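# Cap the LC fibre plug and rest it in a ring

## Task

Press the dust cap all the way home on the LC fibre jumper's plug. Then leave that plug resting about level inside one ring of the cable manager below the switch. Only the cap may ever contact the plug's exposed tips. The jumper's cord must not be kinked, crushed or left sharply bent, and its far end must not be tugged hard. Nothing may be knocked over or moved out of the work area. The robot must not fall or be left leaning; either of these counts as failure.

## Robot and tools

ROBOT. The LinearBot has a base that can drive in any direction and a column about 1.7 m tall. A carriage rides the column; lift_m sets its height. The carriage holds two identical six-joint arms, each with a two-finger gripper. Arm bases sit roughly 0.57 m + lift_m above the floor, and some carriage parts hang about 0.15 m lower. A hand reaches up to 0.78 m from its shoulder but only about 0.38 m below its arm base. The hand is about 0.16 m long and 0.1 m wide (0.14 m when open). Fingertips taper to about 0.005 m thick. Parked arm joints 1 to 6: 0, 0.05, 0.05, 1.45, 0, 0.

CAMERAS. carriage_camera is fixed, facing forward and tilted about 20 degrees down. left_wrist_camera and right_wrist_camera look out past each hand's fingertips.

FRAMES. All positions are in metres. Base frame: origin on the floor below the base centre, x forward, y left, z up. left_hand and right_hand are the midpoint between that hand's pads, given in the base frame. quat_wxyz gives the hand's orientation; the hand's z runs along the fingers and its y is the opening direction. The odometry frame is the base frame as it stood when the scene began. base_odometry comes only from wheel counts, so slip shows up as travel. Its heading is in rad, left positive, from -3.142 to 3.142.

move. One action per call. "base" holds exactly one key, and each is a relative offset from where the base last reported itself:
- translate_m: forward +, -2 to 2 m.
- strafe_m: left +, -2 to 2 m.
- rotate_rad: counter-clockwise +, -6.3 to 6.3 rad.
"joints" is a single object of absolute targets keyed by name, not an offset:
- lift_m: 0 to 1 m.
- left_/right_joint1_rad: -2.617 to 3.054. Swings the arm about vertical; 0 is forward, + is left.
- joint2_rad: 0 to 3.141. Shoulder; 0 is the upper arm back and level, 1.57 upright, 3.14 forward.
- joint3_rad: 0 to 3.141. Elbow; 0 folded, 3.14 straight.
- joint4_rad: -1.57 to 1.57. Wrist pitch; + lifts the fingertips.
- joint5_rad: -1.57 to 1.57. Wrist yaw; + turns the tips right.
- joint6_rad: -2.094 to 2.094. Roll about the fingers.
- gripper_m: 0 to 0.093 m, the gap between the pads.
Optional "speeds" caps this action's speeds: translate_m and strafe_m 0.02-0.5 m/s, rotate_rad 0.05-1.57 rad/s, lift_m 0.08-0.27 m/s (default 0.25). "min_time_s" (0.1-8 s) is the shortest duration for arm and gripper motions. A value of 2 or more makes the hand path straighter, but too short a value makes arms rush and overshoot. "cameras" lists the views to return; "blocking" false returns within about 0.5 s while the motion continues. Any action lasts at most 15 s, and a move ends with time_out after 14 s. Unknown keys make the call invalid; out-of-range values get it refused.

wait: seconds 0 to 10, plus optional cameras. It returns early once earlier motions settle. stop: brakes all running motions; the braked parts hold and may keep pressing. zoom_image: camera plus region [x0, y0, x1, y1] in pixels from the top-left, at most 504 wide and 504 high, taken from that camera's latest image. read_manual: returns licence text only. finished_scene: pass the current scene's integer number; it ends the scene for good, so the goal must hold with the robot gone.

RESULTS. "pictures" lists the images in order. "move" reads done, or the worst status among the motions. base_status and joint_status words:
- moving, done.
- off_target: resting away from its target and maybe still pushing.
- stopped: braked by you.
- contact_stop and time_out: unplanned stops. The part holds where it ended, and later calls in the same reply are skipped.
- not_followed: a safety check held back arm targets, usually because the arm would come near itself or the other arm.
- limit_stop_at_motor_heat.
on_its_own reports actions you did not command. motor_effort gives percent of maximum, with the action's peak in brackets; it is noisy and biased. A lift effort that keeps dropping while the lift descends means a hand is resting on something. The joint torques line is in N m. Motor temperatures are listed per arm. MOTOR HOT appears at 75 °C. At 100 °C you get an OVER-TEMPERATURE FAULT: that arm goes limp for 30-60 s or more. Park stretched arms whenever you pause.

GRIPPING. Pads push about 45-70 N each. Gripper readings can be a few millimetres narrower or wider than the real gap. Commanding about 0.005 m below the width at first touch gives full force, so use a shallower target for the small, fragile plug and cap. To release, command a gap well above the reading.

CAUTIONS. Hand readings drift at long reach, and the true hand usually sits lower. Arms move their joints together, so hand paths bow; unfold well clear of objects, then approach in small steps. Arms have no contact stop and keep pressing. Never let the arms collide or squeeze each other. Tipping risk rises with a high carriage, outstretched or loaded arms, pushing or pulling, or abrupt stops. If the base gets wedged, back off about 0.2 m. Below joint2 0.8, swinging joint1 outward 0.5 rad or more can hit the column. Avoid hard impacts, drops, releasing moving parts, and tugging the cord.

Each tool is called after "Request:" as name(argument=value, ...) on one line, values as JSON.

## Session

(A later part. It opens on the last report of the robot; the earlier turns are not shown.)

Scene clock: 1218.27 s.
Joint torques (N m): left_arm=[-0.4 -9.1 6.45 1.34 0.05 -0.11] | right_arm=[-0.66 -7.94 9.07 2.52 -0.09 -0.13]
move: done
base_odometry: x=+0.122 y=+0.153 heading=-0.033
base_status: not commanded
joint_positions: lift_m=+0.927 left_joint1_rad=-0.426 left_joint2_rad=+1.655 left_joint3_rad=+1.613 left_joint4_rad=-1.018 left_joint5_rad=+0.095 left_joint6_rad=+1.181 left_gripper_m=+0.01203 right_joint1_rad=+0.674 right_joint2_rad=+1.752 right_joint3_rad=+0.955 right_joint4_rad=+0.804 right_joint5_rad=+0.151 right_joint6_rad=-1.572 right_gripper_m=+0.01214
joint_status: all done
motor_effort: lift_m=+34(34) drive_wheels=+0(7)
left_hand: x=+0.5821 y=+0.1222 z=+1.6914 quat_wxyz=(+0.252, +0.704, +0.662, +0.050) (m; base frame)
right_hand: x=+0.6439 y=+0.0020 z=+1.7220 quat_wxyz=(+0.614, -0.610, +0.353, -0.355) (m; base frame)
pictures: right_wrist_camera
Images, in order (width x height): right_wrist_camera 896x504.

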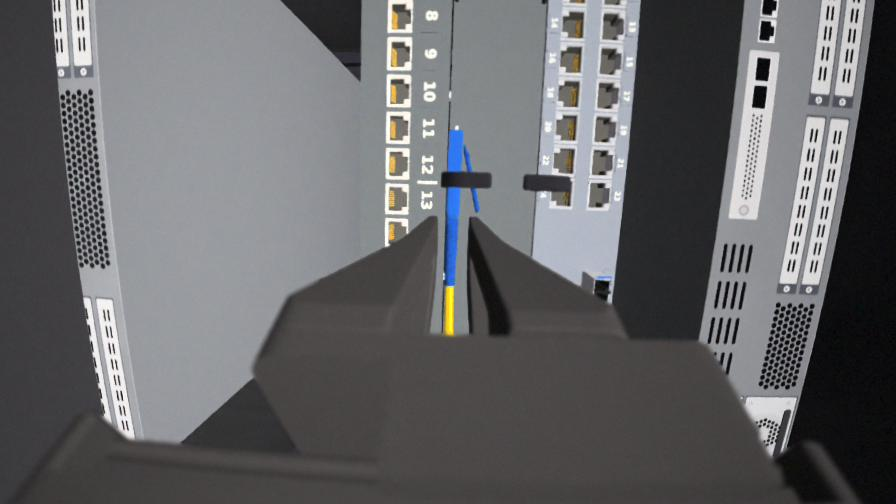

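Request:
move(joints={"right_gripper_m": 0.0065}, min_time_s=1)

Request:
move(joints={"right_gripper_m": 0.005}, min_time_s=1)

Request:
move(joints={"right_gripper_m": 0.0035}, min_time_s=1, cameras=["right_wrist_camera"])

Request:
zoom_image(camera="right_wrist_camera", region=[380, 110, 520, 290])

Scene clock: 1226.47 s.
Joint torques (N m): left_arm=[-0.42 -9.09 6.46 1.34 0.06 -0.12] | right_arm=[-0.66 -7.95 9.09 2.52 -0.1 -0.13]
move: done
base_odometry: x=+0.122 y=+0.153 heading=-0.033
base_status: not commanded
joint_positions: lift_m=+0.927 left_joint1_rad=-0.426 left_joint2_rad=+1.655 left_joint3_rad=+1.613 left_joint4_rad=-1.018 left_joint5_rad=+0.095 left_joint6_rad=+1.181 left_gripper_m=+0.01203 right_joint1_rad=+0.674 right_joint2_rad=+1.752 right_joint3_rad=+0.955 right_joint4_rad=+0.804 right_joint5_rad=+0.151 right_joint6_rad=-1.572 right_gripper_m=+0.00664
joint_status: all done
motor_effort: lift_m=+33(34) drive_wheels=-3(8)
left_hand: x=+0.5821 y=+0.1222 z=+1.6914 quat_wxyz=(+0.252, +0.704, +0.662, +0.050) (m; base frame)
right_hand: x=+0.6439 y=+0.0020 z=+1.7220 quat_wxyz=(+0.614, -0.610, +0.353, -0.355) (m; base frame)
pictures: none

Scene clock: 1227.77 s.
Joint torques (N m): left_arm=[-0.39 -9.07 6.42 1.35 0.06 -0.12] | right_arm=[-0.65 -7.98 9.07 2.52 -0.1 -0.12]
move: done
base_odometry: x=+0.122 y=+0.153 heading=-0.033
base_status: not commanded
joint_positions: lift_m=+0.927 left_joint1_rad=-0.426 left_joint2_rad=+1.655 left_joint3_rad=+1.613 left_joint4_rad=-1.018 left_joint5_rad=+0.095 left_joint6_rad=+1.181 left_gripper_m=+0.01203 right_joint1_rad=+0.674 right_joint2_rad=+1.752 right_joint3_rad=+0.955 right_joint4_rad=+0.804 right_joint5_rad=+0.151 right_joint6_rad=-1.572 right_gripper_m=+0.00523
joint_status: all done
motor_effort: lift_m=+33(34) drive_wheels=-2(7)
left_hand: x=+0.5821 y=+0.1222 z=+1.6914 quat_wxyz=(+0.252, +0.704, +0.662, +0.050) (m; base frame)
right_hand: x=+0.6439 y=+0.0020 z=+1.7220 quat_wxyz=(+0.614, -0.610, +0.353, -0.355) (m; base frame)
pictures: none

Scene clock: 1229.07 s.
Joint torques (N m): left_arm=[-0.38 -9.09 6.46 1.35 0.06 -0.12] | right_arm=[-0.65 -7.97 9.07 2.52 -0.1 -0.13]
move: done
base_odometry: x=+0.122 y=+0.153 heading=-0.033
base_status: not commanded
joint_positions: lift_m=+0.927 left_joint1_rad=-0.426 left_joint2_rad=+1.655 left_joint3_rad=+1.613 left_joint4_rad=-1.018 left_joint5_rad=+0.095 left_joint6_rad=+1.181 left_gripper_m=+0.01203 right_joint1_rad=+0.674 right_joint2_rad=+1.752 right_joint3_rad=+0.955 right_joint4_rad=+0.804 right_joint5_rad=+0.151 right_joint6_rad=-1.572 right_gripper_m=+0.00387
joint_status: all done
motor_effort: lift_m=+34(34) drive_wheels=-4(9)
left_hand: x=+0.5821 y=+0.1222 z=+1.6914 quat_wxyz=(+0.252, +0.704, +0.662, +0.050) (m; base frame)
right_hand: x=+0.6439 y=+0.0020 z=+1.7220 quat_wxyz=(+0.614, -0.610, +0.353, -0.355) (m; base frame)
pictures: right_wrist_camera
Images, in order (width x height): right_wrist_camera 896x504.

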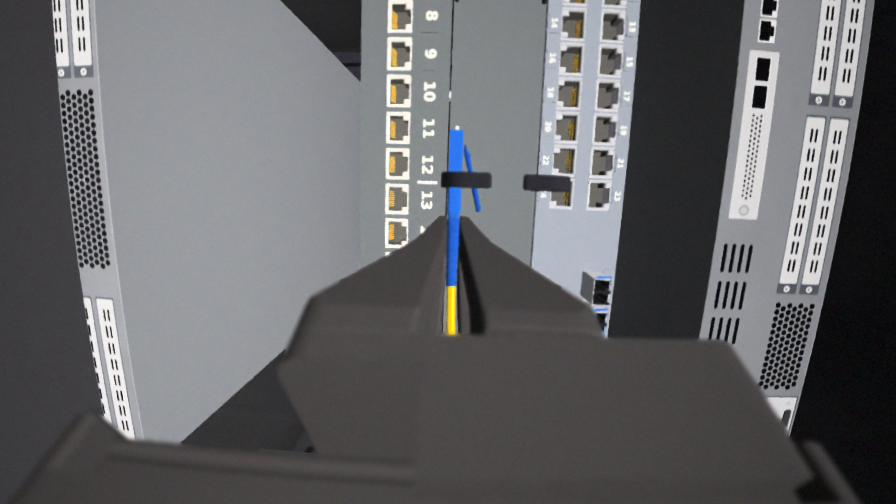

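Scaled by 2.800 from the camera's 896x504 image, which has a finer 1280x720 frame.

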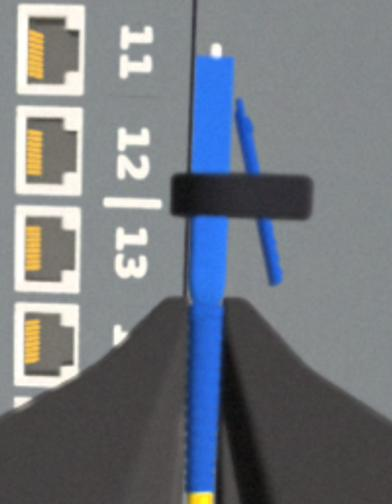

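Request:
move(joints={"right_gripper_m": 0.0025}, min_time_s=1)

Request:
move(joints={"right_gripper_m": 0.0015}, min_time_s=1, cameras=["right_wrist_camera"])

Request:
zoom_image(camera="right_wrist_camera", region=[380, 110, 520, 290])

Scene clock: 1235.97 s.
Joint torques (N m): left_arm=[-0.4 -9.06 6.43 1.34 0.06 -0.12] | right_arm=[-0.65 -7.98 9.07 2.52 -0.09 -0.13]
Motor temperatures (°C): left_arm=[29 53 52 37 29 33 36] | right_arm=[31 41 55 48 31 30 33]
move: done
base_odometry: x=+0.122 y=+0.153 heading=-0.033
base_status: not commanded
joint_positions: lift_m=+0.927 left_joint1_rad=-0.426 left_joint2_rad=+1.655 left_joint3_rad=+1.613 left_joint4_rad=-1.018 left_joint5_rad=+0.095 left_joint6_rad=+1.181 left_gripper_m=+0.01203 right_joint1_rad=+0.674 right_joint2_rad=+1.752 right_joint3_rad=+0.955 right_joint4_rad=+0.804 right_joint5_rad=+0.151 right_joint6_rad=-1.572 right_gripper_m=+0.00387
joint_status: all done
motor_effort: lift_m=+34(34) drive_wheels=-4(7)
left_hand: x=+0.5821 y=+0.1222 z=+1.6914 quat_wxyz=(+0.252, +0.704, +0.662, +0.050) (m; base frame)
right_hand: x=+0.6439 y=+0.0020 z=+1.7220 quat_wxyz=(+0.614, -0.610, +0.353, -0.355) (m; base frame)
pictures: none

Scene clock: 1237.27 s.
Joint torques (N m): left_arm=[-0.42 -9.1 6.43 1.34 0.06 -0.12] | right_arm=[-0.66 -7.95 9.07 2.52 -0.09 -0.13]
Motor temperatures (°C): left_arm=[29 53 52 37 29 33 36] | right_arm=[31 41 55 48 31 30 33]
move: done
base_odometry: x=+0.122 y=+0.153 heading=-0.033
base_status: not commanded
joint_positions: lift_m=+0.927 left_joint1_rad=-0.426 left_joint2_rad=+1.655 left_joint3_rad=+1.613 left_joint4_rad=-1.018 left_joint5_rad=+0.095 left_joint6_rad=+1.181 left_gripper_m=+0.01203 right_joint1_rad=+0.674 right_joint2_rad=+1.752 right_joint3_rad=+0.955 right_joint4_rad=+0.804 right_joint5_rad=+0.151 right_joint6_rad=-1.572 right_gripper_m=+0.00387
joint_status: all done
motor_effort: lift_m=+33(34) drive_wheels=-2(6)
left_hand: x=+0.5821 y=+0.1222 z=+1.6914 quat_wxyz=(+0.252, +0.704, +0.662, +0.050) (m; base frame)
right_hand: x=+0.6439 y=+0.0020 z=+1.7220 quat_wxyz=(+0.614, -0.610, +0.353, -0.355) (m; base frame)
pictures: right_wrist_camera
Images, in order (width x height): right_wrist_camera 896x504.

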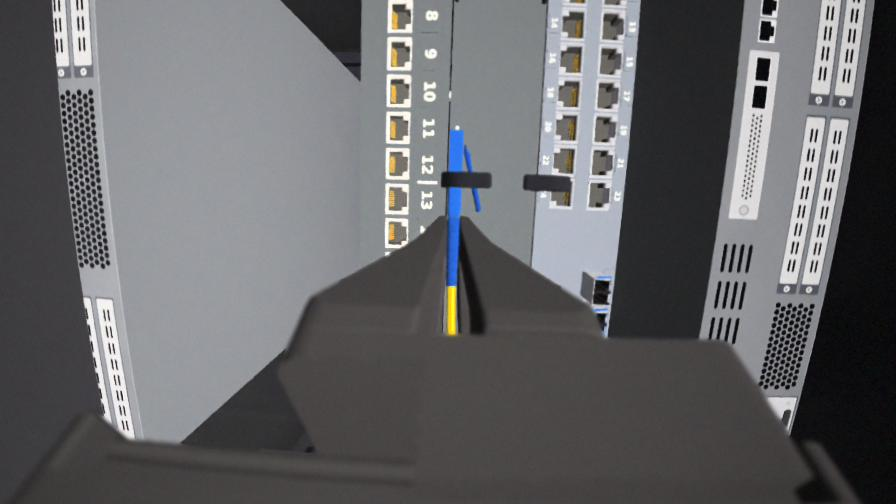

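Scaled by 2.800 from the camera's 896x504 image, which has a finer 1280x720 frame.

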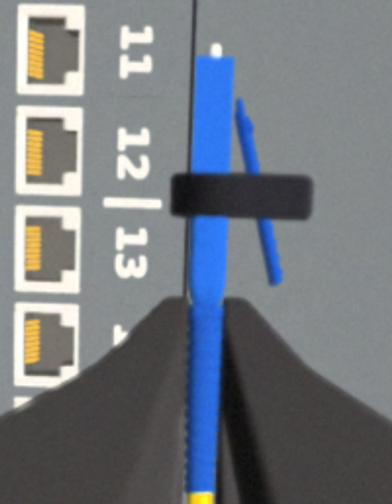

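Request:
move(joints={"lift_m": 0.9326}, speeds={"lift_m": 0.08})

Request:
move(joints={"right_joint1_rad": 0.663, "right_joint2_rad": 1.891, "right_joint3_rad": 0.878, "right_joint4_rad": 1.17, "right_joint5_rad": 0.125, "right_joint6_rad": -1.717}, min_time_s=2.5, cameras=["right_wrist_camera", "carriage_camera"])

Request:
zoom_image(camera="right_wrist_camera", region=[360, 60, 560, 290])

Request:
zoom_image(camera="carriage_camera", region=[340, 190, 560, 320])

Scene clock: 1265.43 s.
Joint torques (N m): left_arm=[-0.42 -8.94 6.6 1.3 0.06 -0.11] | right_arm=[-0.62 -8.23 8.83 2.53 -0.1 -0.12]
Motor temperatures (°C): left_arm=[29 53 52 38 29 33 36] | right_arm=[31 42 55 49 31 30 34]
move: done
base_odometry: x=+0.122 y=+0.153 heading=-0.033
base_status: not commanded
joint_positions: lift_m=+0.933 left_joint1_rad=-0.426 left_joint2_rad=+1.653 left_joint3_rad=+1.611 left_joint4_rad=-1.014 left_joint5_rad=+0.095 left_joint6_rad=+1.181 left_gripper_m=+0.01203 right_joint1_rad=+0.674 right_joint2_rad=+1.755 right_joint3_rad=+0.957 right_joint4_rad=+0.803 right_joint5_rad=+0.151 right_joint6_rad=-1.572 right_gripper_m=+0.00386
joint_status: all done
motor_effort: lift_m=+35(43) drive_wheels=-5(7)
left_hand: x=+0.5824 y=+0.1221 z=+1.6977 quat_wxyz=(+0.253, +0.704, +0.662, +0.051) (m; base frame)
right_hand: x=+0.6445 y=+0.0024 z=+1.7275 quat_wxyz=(+0.614, -0.611, +0.353, -0.355) (m; base frame)
pictures: none

Scene clock: 1268.23 s.
Joint torques (N m): left_arm=[-0.44 -8.91 6.64 1.31 0.05 -0.11] | right_arm=[-0.8 -8.13 5.26 2.58 -0.11 -0.13]
Motor temperatures (°C): left_arm=[29 54 52 38 29 33 36] | right_arm=[31 42 55 49 31 30 34]
move: done
base_odometry: x=+0.122 y=+0.153 heading=-0.033
base_status: not commanded
joint_positions: lift_m=+0.933 left_joint1_rad=-0.426 left_joint2_rad=+1.653 left_joint3_rad=+1.611 left_joint4_rad=-1.014 left_joint5_rad=+0.095 left_joint6_rad=+1.181 left_gripper_m=+0.01203 right_joint1_rad=+0.671 right_joint2_rad=+1.873 right_joint3_rad=+0.892 right_joint4_rad=+1.167 right_joint5_rad=+0.135 right_joint6_rad=-1.706 right_gripper_m=+0.00386
joint_status: all done
motor_effort: lift_m=+35(36) drive_wheels=-6(8)
left_hand: x=+0.5824 y=+0.1221 z=+1.6977 quat_wxyz=(+0.253, +0.704, +0.662, +0.051) (m; base frame)
right_hand: x=+0.6426 y=+0.0022 z=+1.7272 quat_wxyz=(+0.646, -0.572, +0.286, -0.417) (m; base frame)
pictures: carriage_camera, right_wrist_camera
Images, in order (width x height): carriage_camera 896x504, right_wrist_camera 896x504.

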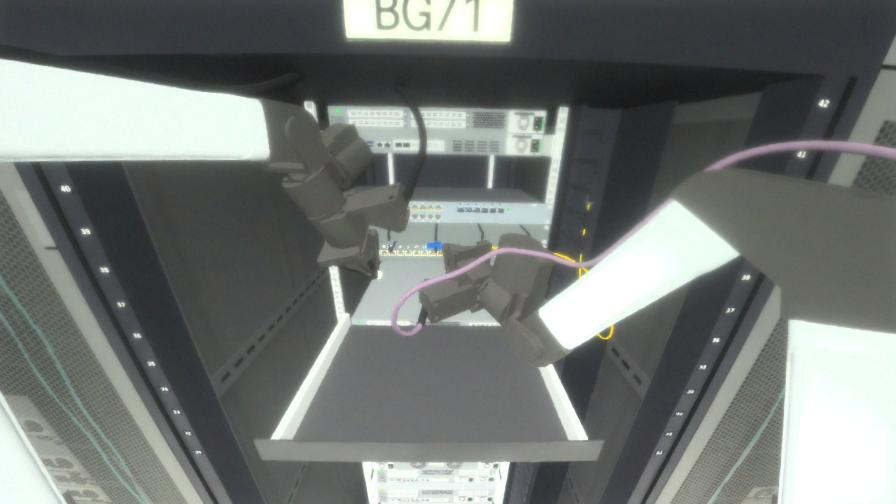

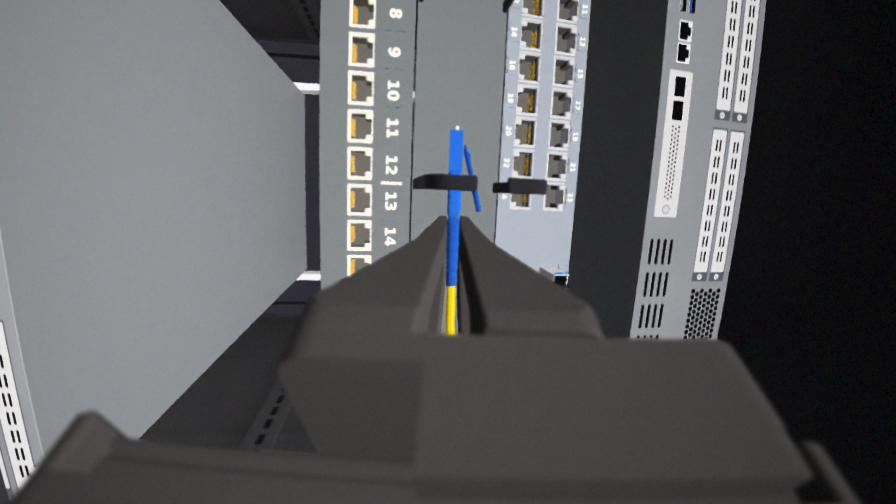

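Scaled by 2.191 from the camera's 896x504 image, which has a finer 1280x720 frame.

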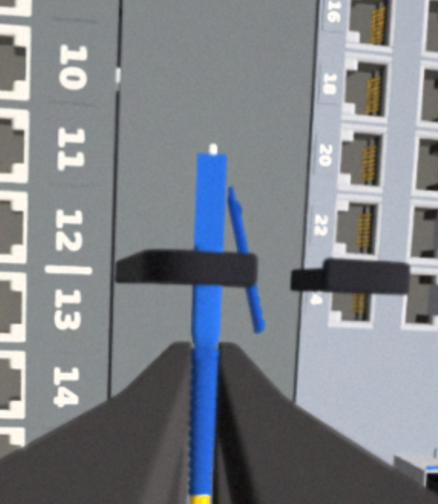

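Scaled by 2.291 from the camera's 896x504 image, which has a finer 1280x720 frame.

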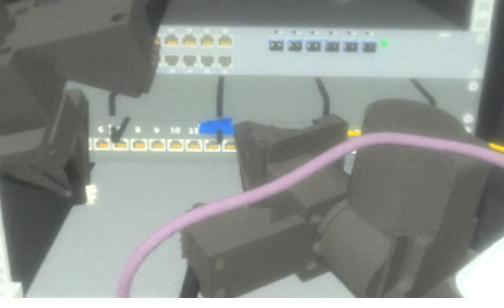

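Request:
move(joints={"right_joint1_rad": 0.643, "right_joint2_rad": 2.06, "right_joint3_rad": 0.925, "right_joint4_rad": 1.518, "right_joint5_rad": 0.068, "right_joint6_rad": -1.842}, min_time_s=2.5, cameras=["right_wrist_camera", "left_wrist_camera"])

Request:
zoom_image(camera="right_wrist_camera", region=[360, 60, 560, 290])

Scene clock: 1274.97 s.
Joint torques (N m): left_arm=[-0.39 -8.91 6.64 1.31 0.07 -0.12] | right_arm=[-0.65 -8.7 7.42 2.37 -0.1 -0.14]
Motor temperatures (°C): left_arm=[29 55 52 38 29 33 36] | right_arm=[31 41 54 50 31 30 34]
move: done
base_odometry: x=+0.122 y=+0.153 heading=-0.033
base_status: not commanded
joint_positions: lift_m=+0.933 left_joint1_rad=-0.426 left_joint2_rad=+1.653 left_joint3_rad=+1.611 left_joint4_rad=-1.014 left_joint5_rad=+0.095 left_joint6_rad=+1.181 left_gripper_m=+0.01203 right_joint1_rad=+0.649 right_joint2_rad=+2.042 right_joint3_rad=+0.904 right_joint4_rad=+1.515 right_joint5_rad=+0.078 right_joint6_rad=-1.831 right_gripper_m=+0.00386
joint_status: all done
motor_effort: lift_m=+35(36) drive_wheels=-3(8)
left_hand: x=+0.5824 y=+0.1221 z=+1.6977 quat_wxyz=(+0.253, +0.704, +0.662, +0.051) (m; base frame)
right_hand: x=+0.6435 y=+0.0007 z=+1.7294 quat_wxyz=(+0.674, -0.521, +0.213, -0.479) (m; base frame)
pictures: left_wrist_camera, right_wrist_camera
Images, in order (width x height): left_wrist_camera 896x504, right_wrist_camera 896x504.

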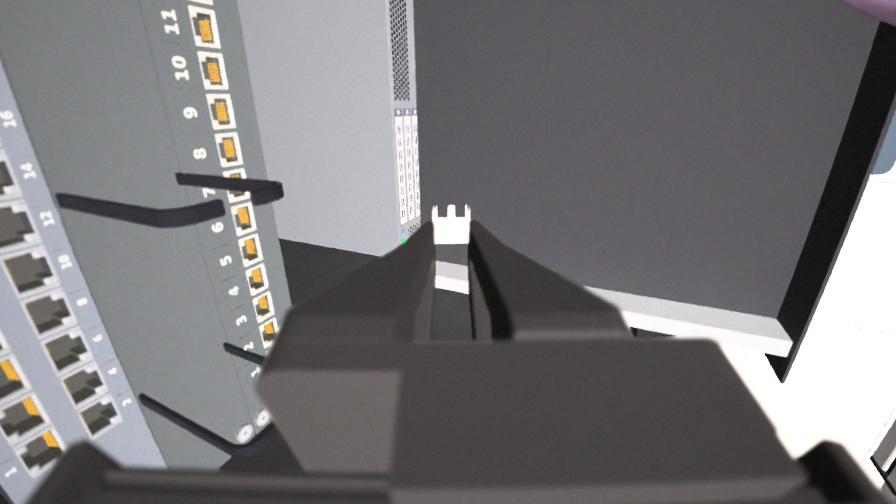

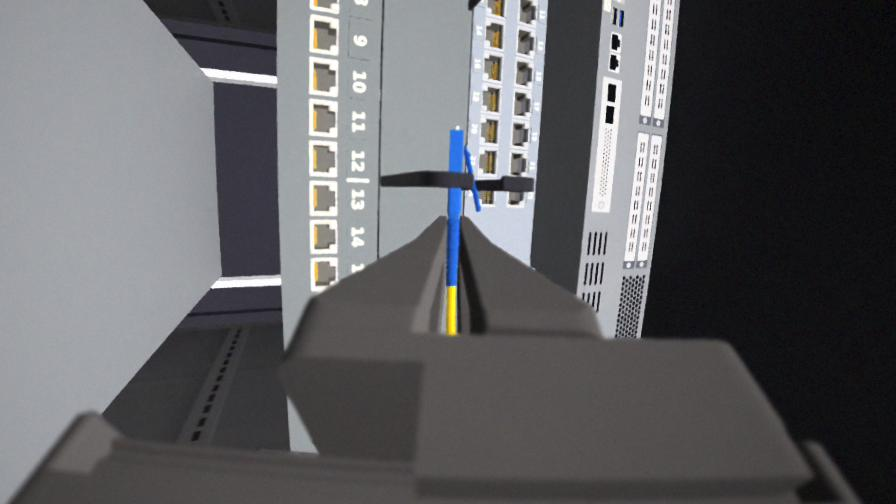

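Scaled by 2.191 from the camera's 896x504 image, which has a finer 1280x720 frame.

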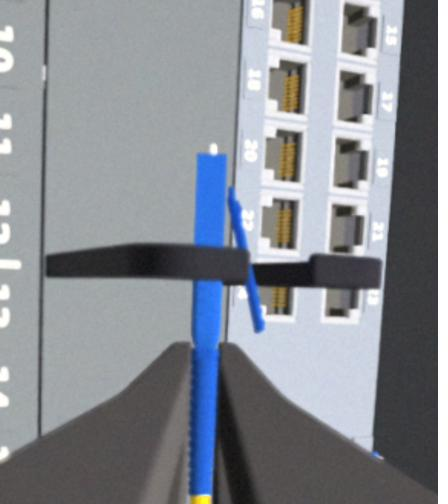

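Request:
move(joints={"left_joint1_rad": -0.54, "left_joint2_rad": 1.945, "left_joint3_rad": 2.167, "left_joint4_rad": -1.265, "left_joint5_rad": 0.025, "left_joint6_rad": 1.082}, min_time_s=3, cameras=["all"])

Request:
zoom_image(camera="left_wrist_camera", region=[340, 60, 560, 280])

Request:
zoom_image(camera="right_wrist_camera", region=[360, 0, 600, 240])

Request:
zoom_image(camera="carriage_camera", region=[340, 190, 560, 320])

Scene clock: 1319.20 s.
Joint torques (N m): left_arm=[-0.92 -9.06 12.16 1.11 0 -0.12] | right_arm=[-0.65 -8.7 7.41 2.38 -0.1 -0.13]
Motor temperatures (°C): left_arm=[29 56 53 38 29 33 36] | right_arm=[31 41 53 50 31 30 35]
move: done
base_odometry: x=+0.122 y=+0.153 heading=-0.033
base_status: not commanded
joint_positions: lift_m=+0.933 left_joint1_rad=-0.528 left_joint2_rad=+1.945 left_joint3_rad=+2.110 left_joint4_rad=-1.256 left_joint5_rad=+0.039 left_joint6_rad=+1.093 left_gripper_m=+0.01203 right_joint1_rad=+0.649 right_joint2_rad=+2.042 right_joint3_rad=+0.904 right_joint4_rad=+1.516 right_joint5_rad=+0.078 right_joint6_rad=-1.832 right_gripper_m=+0.00386
joint_status: all done
motor_effort: lift_m=+35(36) drive_wheels=-4(8)
left_hand: x=+0.6116 y=+0.0679 z=+1.7254 quat_wxyz=(+0.234, +0.707, +0.666, +0.048) (m; base frame)
right_hand: x=+0.6433 y=+0.0008 z=+1.7296 quat_wxyz=(+0.674, -0.520, +0.212, -0.479) (m; base frame)
pictures: carriage_camera, left_wrist_camera, right_wrist_camera
Images, in order (width x height): carriage_camera 896x504, left_wrist_camera 896x504, right_wrist_camera 896x504.

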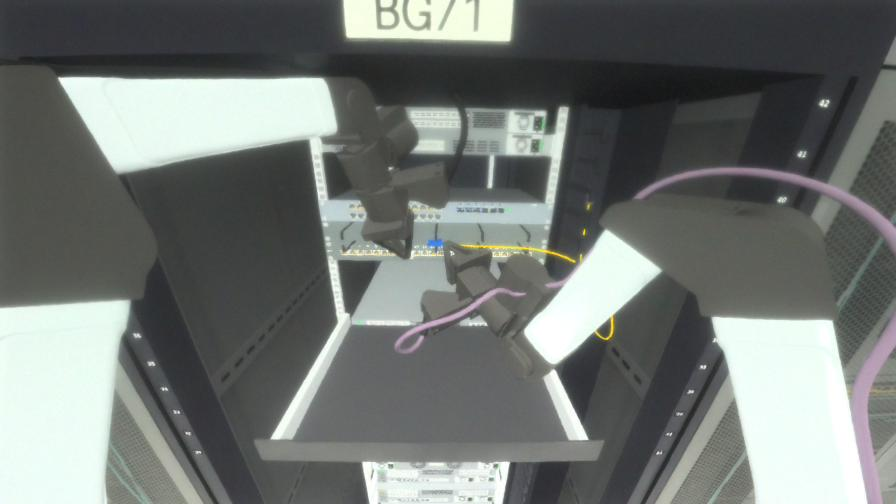

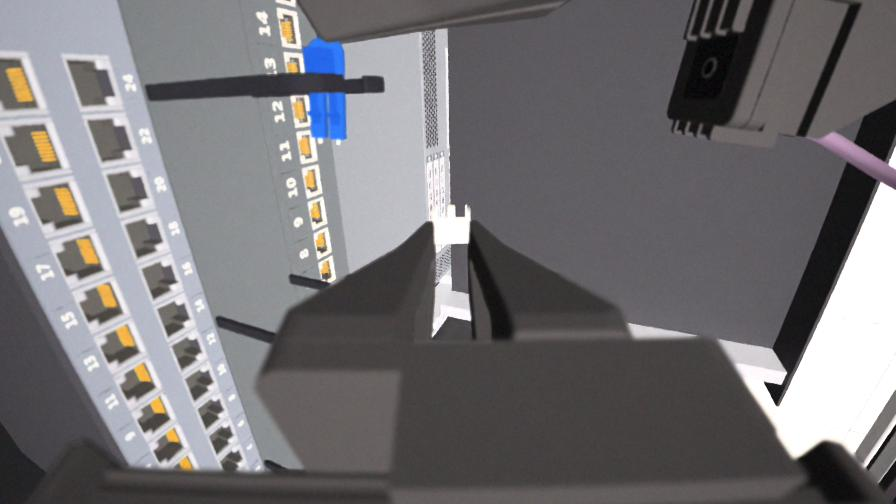

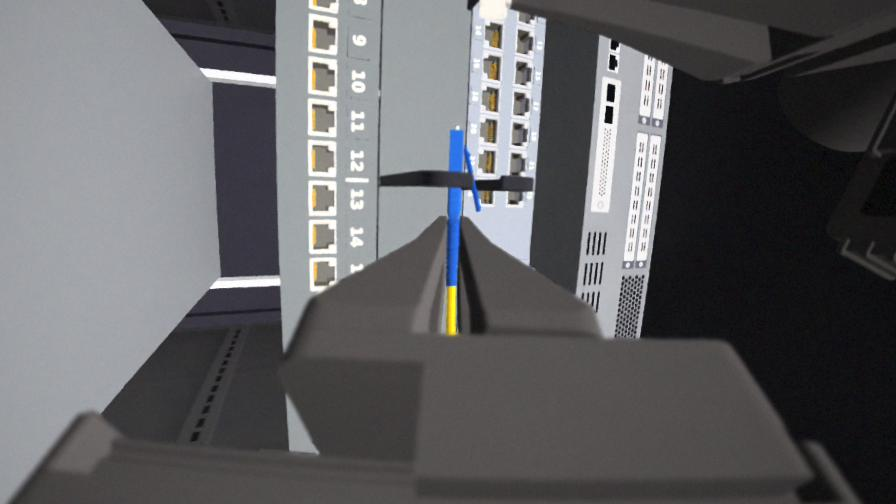

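Scaled by 2.291 from the camera's 896x504 image, which has a finer 1280x720 frame.

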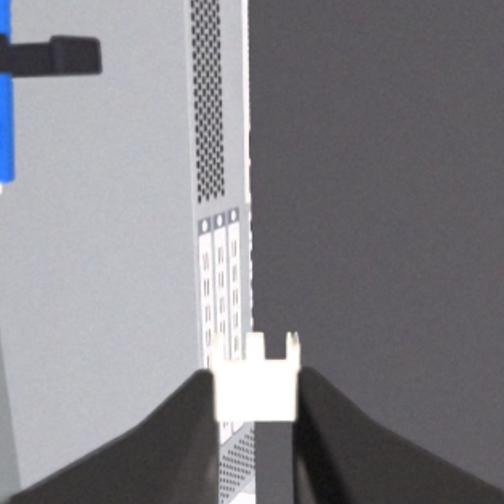

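Scaled by 2.100 from the camera's 896x504 image, which has a finer 1280x720 frame.

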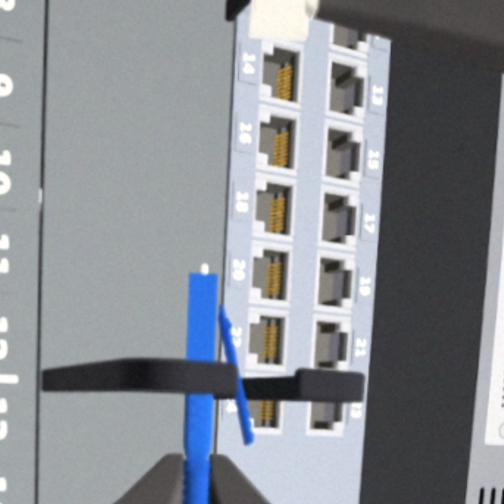

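Scaled by 2.291 from the camera's 896x504 image, which has a finer 1280x720 frame.

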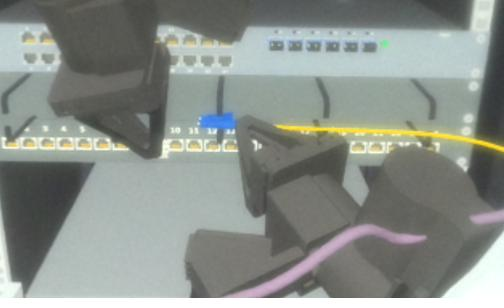

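Request:
zoom_image(camera="left_wrist_camera", region=[290, 30, 370, 160])

Request:
zoom_image(camera="right_wrist_camera", region=[460, 0, 540, 40])

Scaled by 3.877 from the camera's 896x504 image, which has a finer 1280x720 frame.

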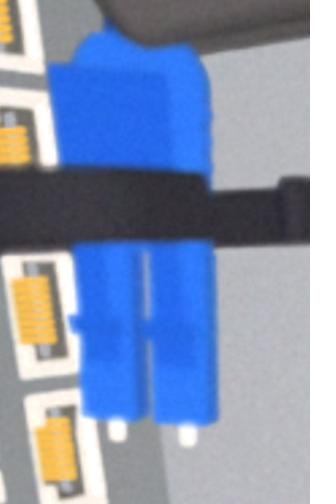

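Scaled by 6.300 from the camera's 896x504 image, which has a finer 1280x720 frame.

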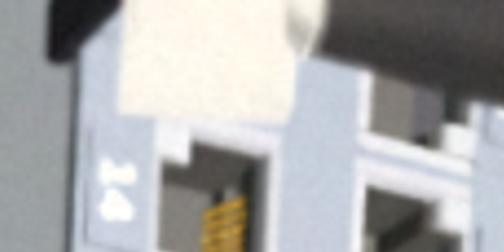

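Request:
move(joints={"left_joint1_rad": -0.514, "left_joint2_rad": 2.063, "left_joint3_rad": 2.352, "left_joint4_rad": -1.298, "left_joint5_rad": 0.03, "left_joint6_rad": 1.112}, min_time_s=2.5, cameras=["all"])

Request:
zoom_image(camera="left_wrist_camera", region=[380, 70, 520, 270])

Request:
zoom_image(camera="right_wrist_camera", region=[400, 0, 560, 160])

Scene clock: 1409.23 s.
Joint torques (N m): left_arm=[0.9 -10.24 12.27 1.15 0.05 0.09] | right_arm=[-0.65 -8.7 7.45 2.37 -0.09 -0.13]
Motor temperatures (°C): left_arm=[29 58 66 36 29 33 36] | right_arm=[31 42 52 50 31 30 36]
move: done
base_odometry: x=+0.122 y=+0.153 heading=-0.033
base_status: not commanded
joint_positions: lift_m=+0.933 left_joint1_rad=-0.524 left_joint2_rad=+2.067 left_joint3_rad=+2.293 left_joint4_rad=-1.289 left_joint5_rad=+0.038 left_joint6_rad=+1.101 left_gripper_m=+0.01203 right_joint1_rad=+0.649 right_joint2_rad=+2.042 right_joint3_rad=+0.904 right_joint4_rad=+1.516 right_joint5_rad=+0.078 right_joint6_rad=-1.832 right_gripper_m=+0.00386
joint_status: all done
motor_effort: lift_m=+35(36) drive_wheels=-3(10)
left_hand: x=+0.6374 y=+0.0551 z=+1.7289 quat_wxyz=(+0.246, +0.706, +0.662, +0.054) (m; base frame)
right_hand: x=+0.6433 y=+0.0008 z=+1.7296 quat_wxyz=(+0.674, -0.520, +0.212, -0.479) (m; base frame)
pictures: carriage_camera, left_wrist_camera, right_wrist_camera
Images, in order (width x height): carriage_camera 896x504, left_wrist_camera 896x504, right_wrist_camera 896x504.

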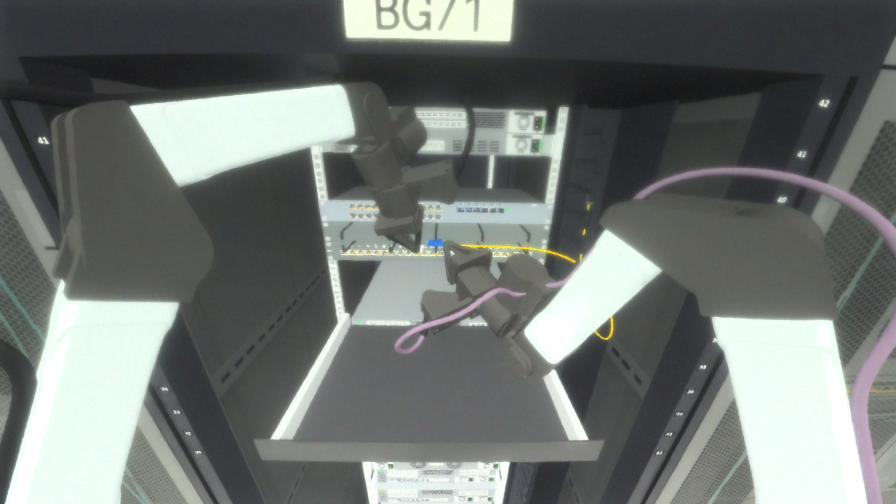

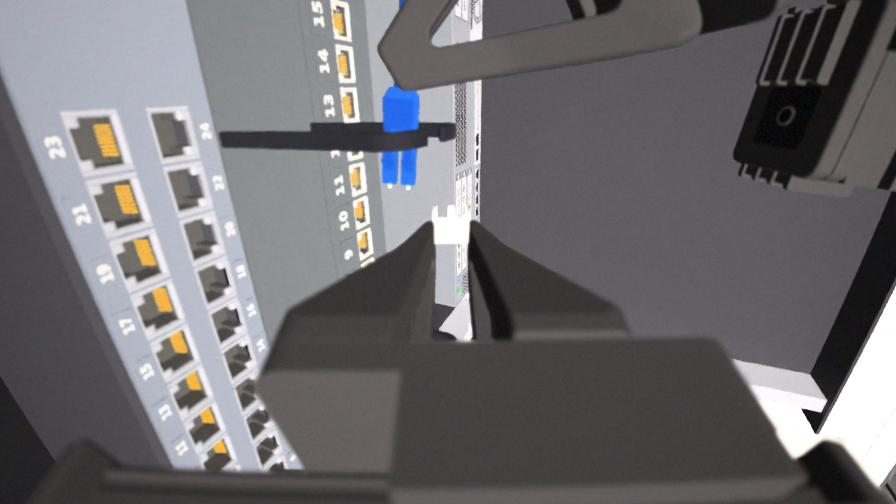

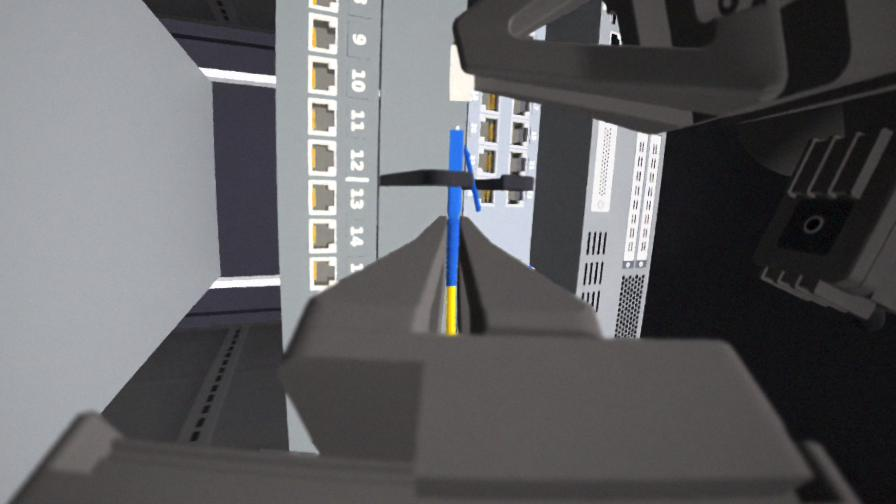

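Scaled by 2.520 from the camera's 896x504 image, which has a finer 1280x720 frame.

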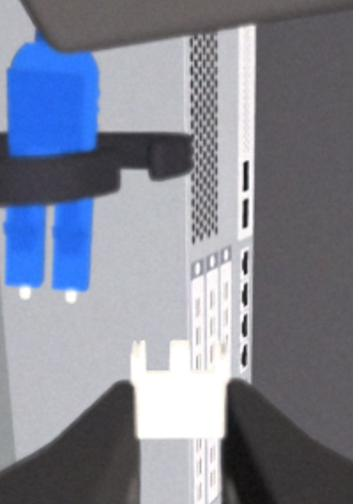

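Scaled by 3.150 from the camera's 896x504 image, which has a finer 1280x720 frame.

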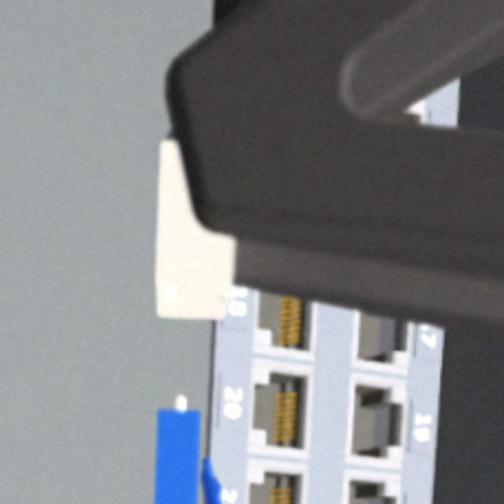

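Request:
move(joints={"left_joint1_rad": -0.497, "left_joint2_rad": 2.173, "left_joint3_rad": 2.557, "left_joint4_rad": -1.388, "left_joint5_rad": 0.04, "left_joint6_rad": 1.121}, min_time_s=2.5, cameras=["all"])

Request:
zoom_image(camera="left_wrist_camera", region=[380, 90, 520, 270])

Request:
zoom_image(camera="right_wrist_camera", region=[400, 20, 560, 180])

Scene clock: 1466.93 s.
Joint torques (N m): left_arm=[1.37 -11.73 12.57 1.13 0.15 0.09] | right_arm=[-0.66 -8.7 7.43 2.37 -0.09 -0.14]
Motor temperatures (°C): left_arm=[29 62 65 37 29 33 36] | right_arm=[31 42 52 50 31 30 36]
move: off_target
base_odometry: x=+0.122 y=+0.153 heading=-0.033
base_status: not commanded
joint_positions: lift_m=+0.933 left_joint1_rad=-0.513 left_joint2_rad=+2.187 left_joint3_rad=+2.491 left_joint4_rad=-1.379 left_joint5_rad=+0.038 left_joint6_rad=+1.110 left_gripper_m=+0.01203 right_joint1_rad=+0.649 right_joint2_rad=+2.042 right_joint3_rad=+0.904 right_joint4_rad=+1.516 right_joint5_rad=+0.077 right_joint6_rad=-1.832 right_gripper_m=+0.00386
joint_status: left_joint3_rad off_target (ended at +2.491, target +2.557); the others done
motor_effort: lift_m=+35(36) drive_wheels=-7(8)
left_hand: x=+0.6531 y=+0.0525 z=+1.7280 quat_wxyz=(+0.240, +0.706, +0.664, +0.054) (m; base frame)
right_hand: x=+0.6433 y=+0.0008 z=+1.7296 quat_wxyz=(+0.674, -0.520, +0.212, -0.479) (m; base frame)
pictures: carriage_camera, left_wrist_camera, right_wrist_camera
Images, in order (width x height): carriage_camera 896x504, left_wrist_camera 896x504, right_wrist_camera 896x504.

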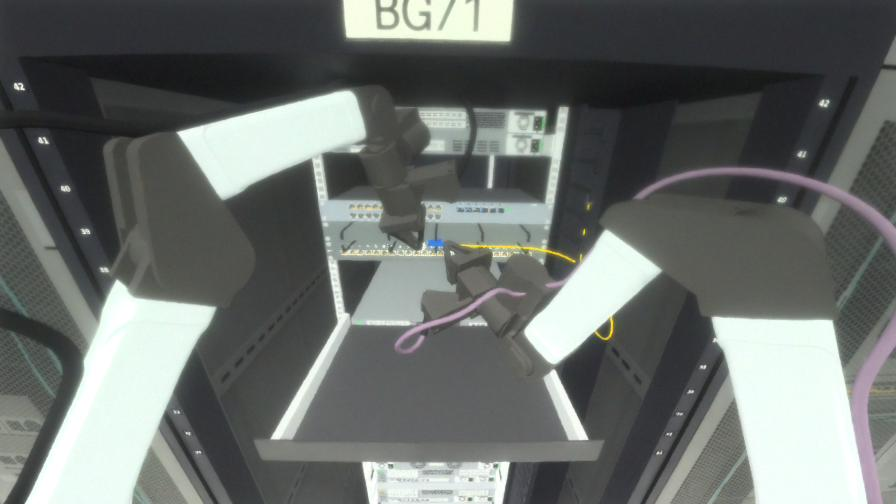

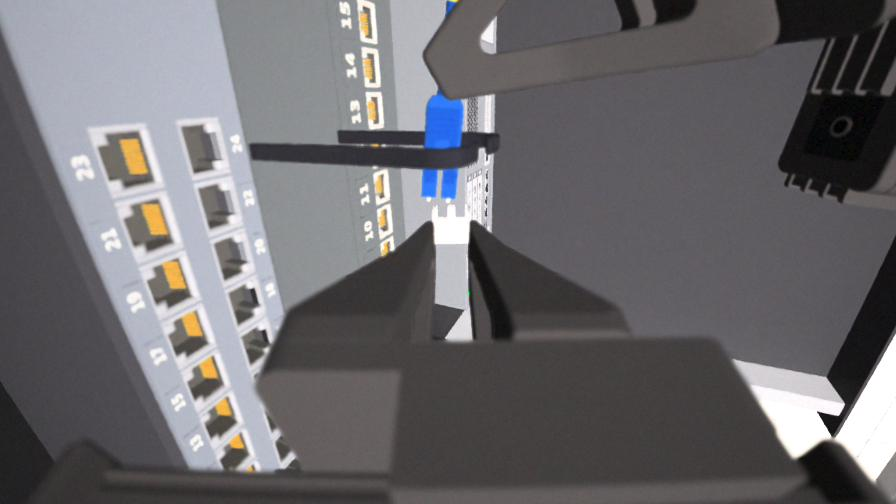

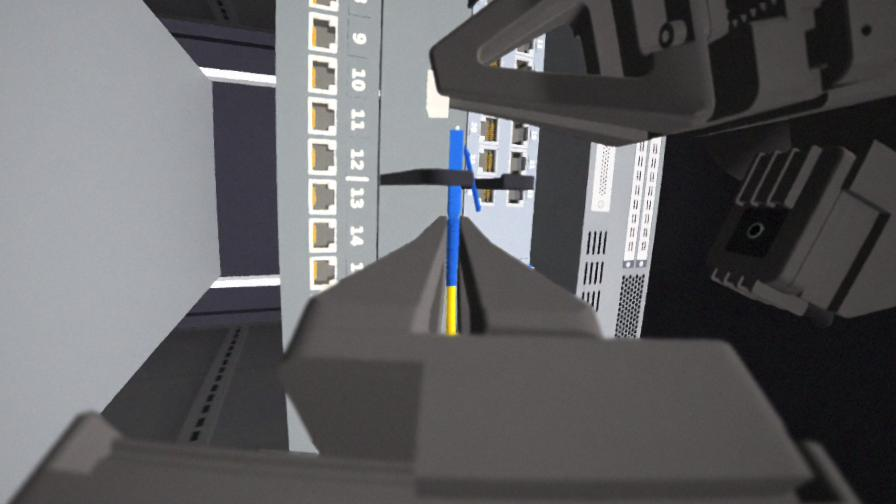

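Scaled by 2.800 from the camera's 896x504 image, which has a finer 1280x720 frame.

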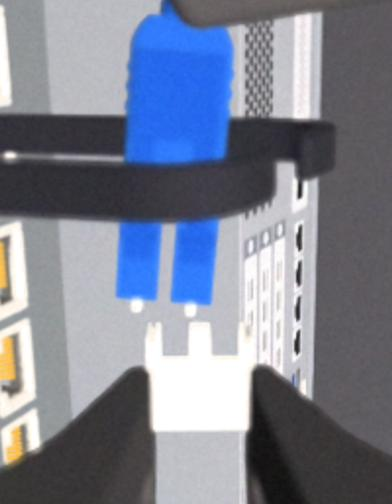

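Scaled by 3.150 from the camera's 896x504 image, which has a finer 1280x720 frame.

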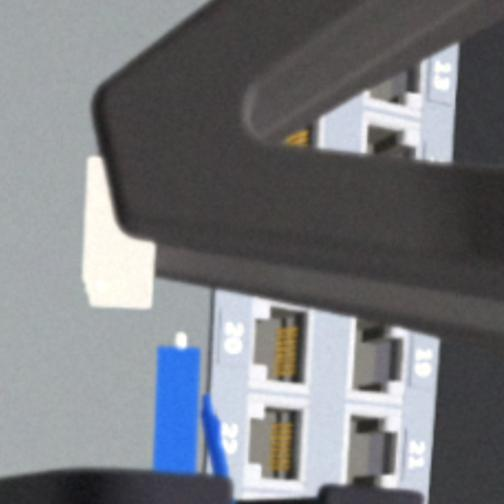

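Request:
move(joints={"left_joint1_rad": -0.53, "left_joint2_rad": 1.945, "left_joint3_rad": 2.13, "left_joint4_rad": -1.262, "left_joint5_rad": 0.03, "left_joint6_rad": 1.09}, min_time_s=2.5)

Request:
move(base={"translate_m": 0.02}, speeds={"translate_m": 0.02})

Request:
move(joints={"right_joint1_rad": 0.641, "right_joint2_rad": 1.962, "right_joint3_rad": 0.81, "right_joint4_rad": 1.512, "right_joint5_rad": -0.009, "right_joint6_rad": -1.84}, min_time_s=2, cameras=["all"])

Request:
zoom_image(camera="right_wrist_camera", region=[360, 60, 560, 290])

Request:
zoom_image(camera="left_wrist_camera", region=[290, 30, 470, 260])

Scene clock: 1545.77 s.
Joint torques (N m): left_arm=[-0.59 -12.9 5.76 1.32 0.06 -0.11] | right_arm=[-0.64 -8.73 7.42 2.37 -0.09 -0.13]
Motor temperatures (°C): left_arm=[29 65 69 37 29 33 36] | right_arm=[31 43 52 51 31 30 36]
move: done
base_odometry: x=+0.122 y=+0.153 heading=-0.033
base_status: not commanded
joint_positions: lift_m=+0.933 left_joint1_rad=-0.522 left_joint2_rad=+1.988 left_joint3_rad=+2.146 left_joint4_rad=-1.277 left_joint5_rad=+0.038 left_joint6_rad=+1.102 left_gripper_m=+0.01203 right_joint1_rad=+0.649 right_joint2_rad=+2.042 right_joint3_rad=+0.904 right_joint4_rad=+1.516 right_joint5_rad=+0.077 right_joint6_rad=-1.832 right_gripper_m=+0.00386
joint_status: all done
motor_effort: lift_m=+35(36) drive_wheels=-3(9)
left_hand: x=+0.6173 y=+0.0680 z=+1.7163 quat_wxyz=(+0.220, +0.710, +0.667, +0.046) (m; base frame)
right_hand: x=+0.6433 y=+0.0008 z=+1.7297 quat_wxyz=(+0.674, -0.520, +0.212, -0.479) (m; base frame)
pictures: none

Scene clock: 1547.17 s.
Joint torques (N m): left_arm=[-0.46 -12.29 5.74 1.29 0.06 -0.11] | right_arm=[-0.17 -8.84 7.41 2.31 -0.08 -0.13]
Motor temperatures (°C): left_arm=[29 65 68 37 29 33 36] | right_arm=[31 43 52 50 31 30 36]
move: done
base_odometry: x=+0.142 y=+0.152 heading=-0.033
base_status: done
joint_positions: lift_m=+0.933 left_joint1_rad=-0.524 left_joint2_rad=+1.981 left_joint3_rad=+2.146 left_joint4_rad=-1.272 left_joint5_rad=+0.038 left_joint6_rad=+1.101 left_gripper_m=+0.01203 right_joint1_rad=+0.646 right_joint2_rad=+2.043 right_joint3_rad=+0.904 right_joint4_rad=+1.521 right_joint5_rad=+0.076 right_joint6_rad=-1.832 right_gripper_m=+0.00386
joint_status: not commanded
motor_effort: lift_m=+35(36) drive_wheels=-6(10)
left_hand: x=+0.6171 y=+0.0672 z=+1.7197 quat_wxyz=(+0.225, +0.709, +0.666, +0.048) (m; base frame)
right_hand: x=+0.6439 y=-0.0004 z=+1.7297 quat_wxyz=(+0.674, -0.519, +0.212, -0.480) (m; base frame)
pictures: none

Scene clock: 1549.47 s.
Joint torques (N m): left_arm=[-0.44 -12.29 5.75 1.29 0.05 -0.11] | right_arm=[-0.51 -12.36 4.37 2.27 -0.07 -0.11]
Motor temperatures (°C): left_arm=[29 65 68 37 29 33 36] | right_arm=[31 43 52 50 31 30 36]
move: done
base_odometry: x=+0.142 y=+0.152 heading=-0.033
base_status: not commanded
joint_positions: lift_m=+0.933 left_joint1_rad=-0.524 left_joint2_rad=+1.981 left_joint3_rad=+2.146 left_joint4_rad=-1.272 left_joint5_rad=+0.038 left_joint6_rad=+1.101 left_gripper_m=+0.01203 right_joint1_rad=+0.646 right_joint2_rad=+1.989 right_joint3_rad=+0.822 right_joint4_rad=+1.521 right_joint5_rad=+0.001 right_joint6_rad=-1.832 right_gripper_m=+0.00386
joint_status: all done
motor_effort: lift_m=+35(36) drive_wheels=-4(8)
left_hand: x=+0.6171 y=+0.0672 z=+1.7197 quat_wxyz=(+0.225, +0.709, +0.666, +0.048) (m; base frame)
right_hand: x=+0.6237 y=+0.0007 z=+1.7259 quat_wxyz=(+0.680, -0.540, +0.187, -0.459) (m; base frame)
pictures: carriage_camera, left_wrist_camera, right_wrist_camera
Images, in order (width x height): carriage_camera 896x504, left_wrist_camera 896x504, right_wrist_camera 896x504.

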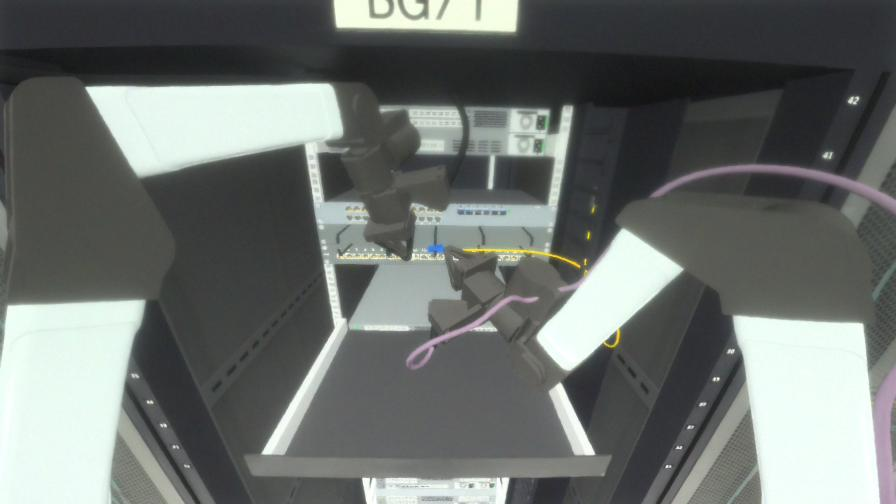

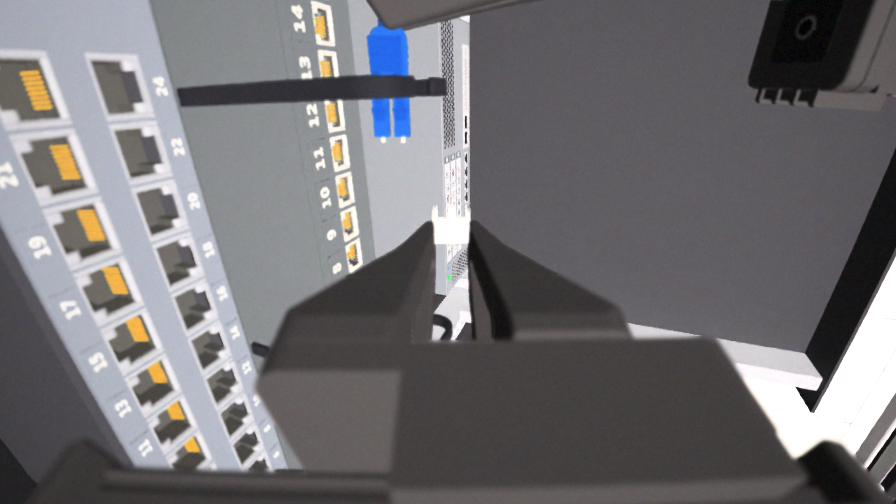

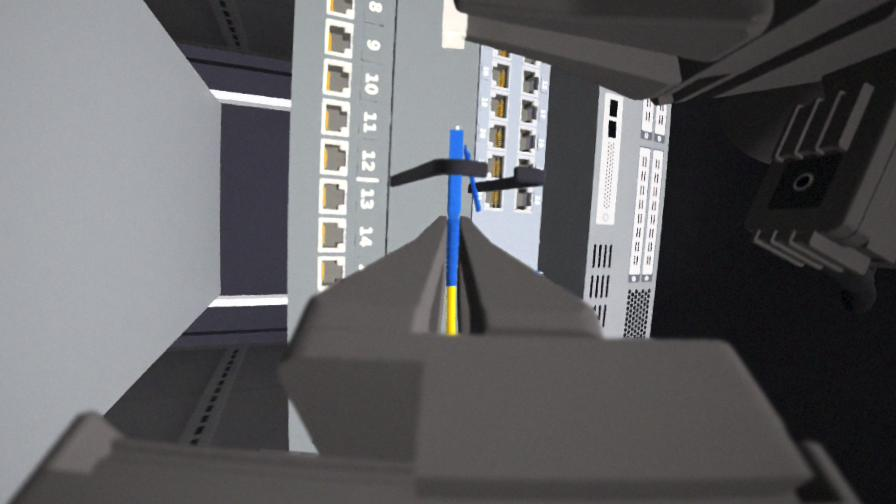

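Scaled by 2.191 from the camera's 896x504 image, which has a finer 1280x720 frame.

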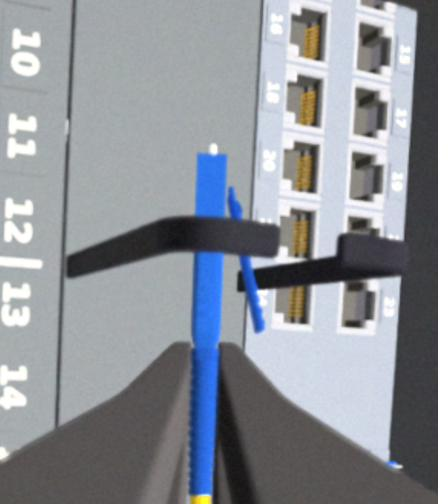

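Scaled by 2.191 from the camera's 896x504 image, which has a finer 1280x720 frame.

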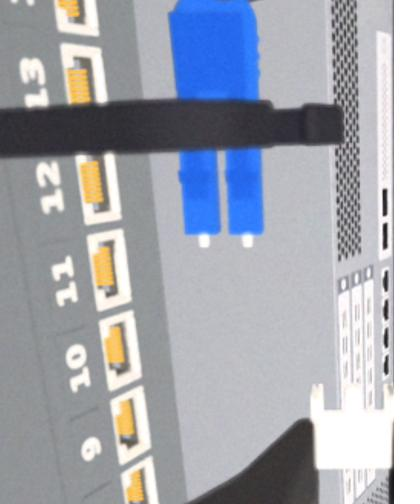

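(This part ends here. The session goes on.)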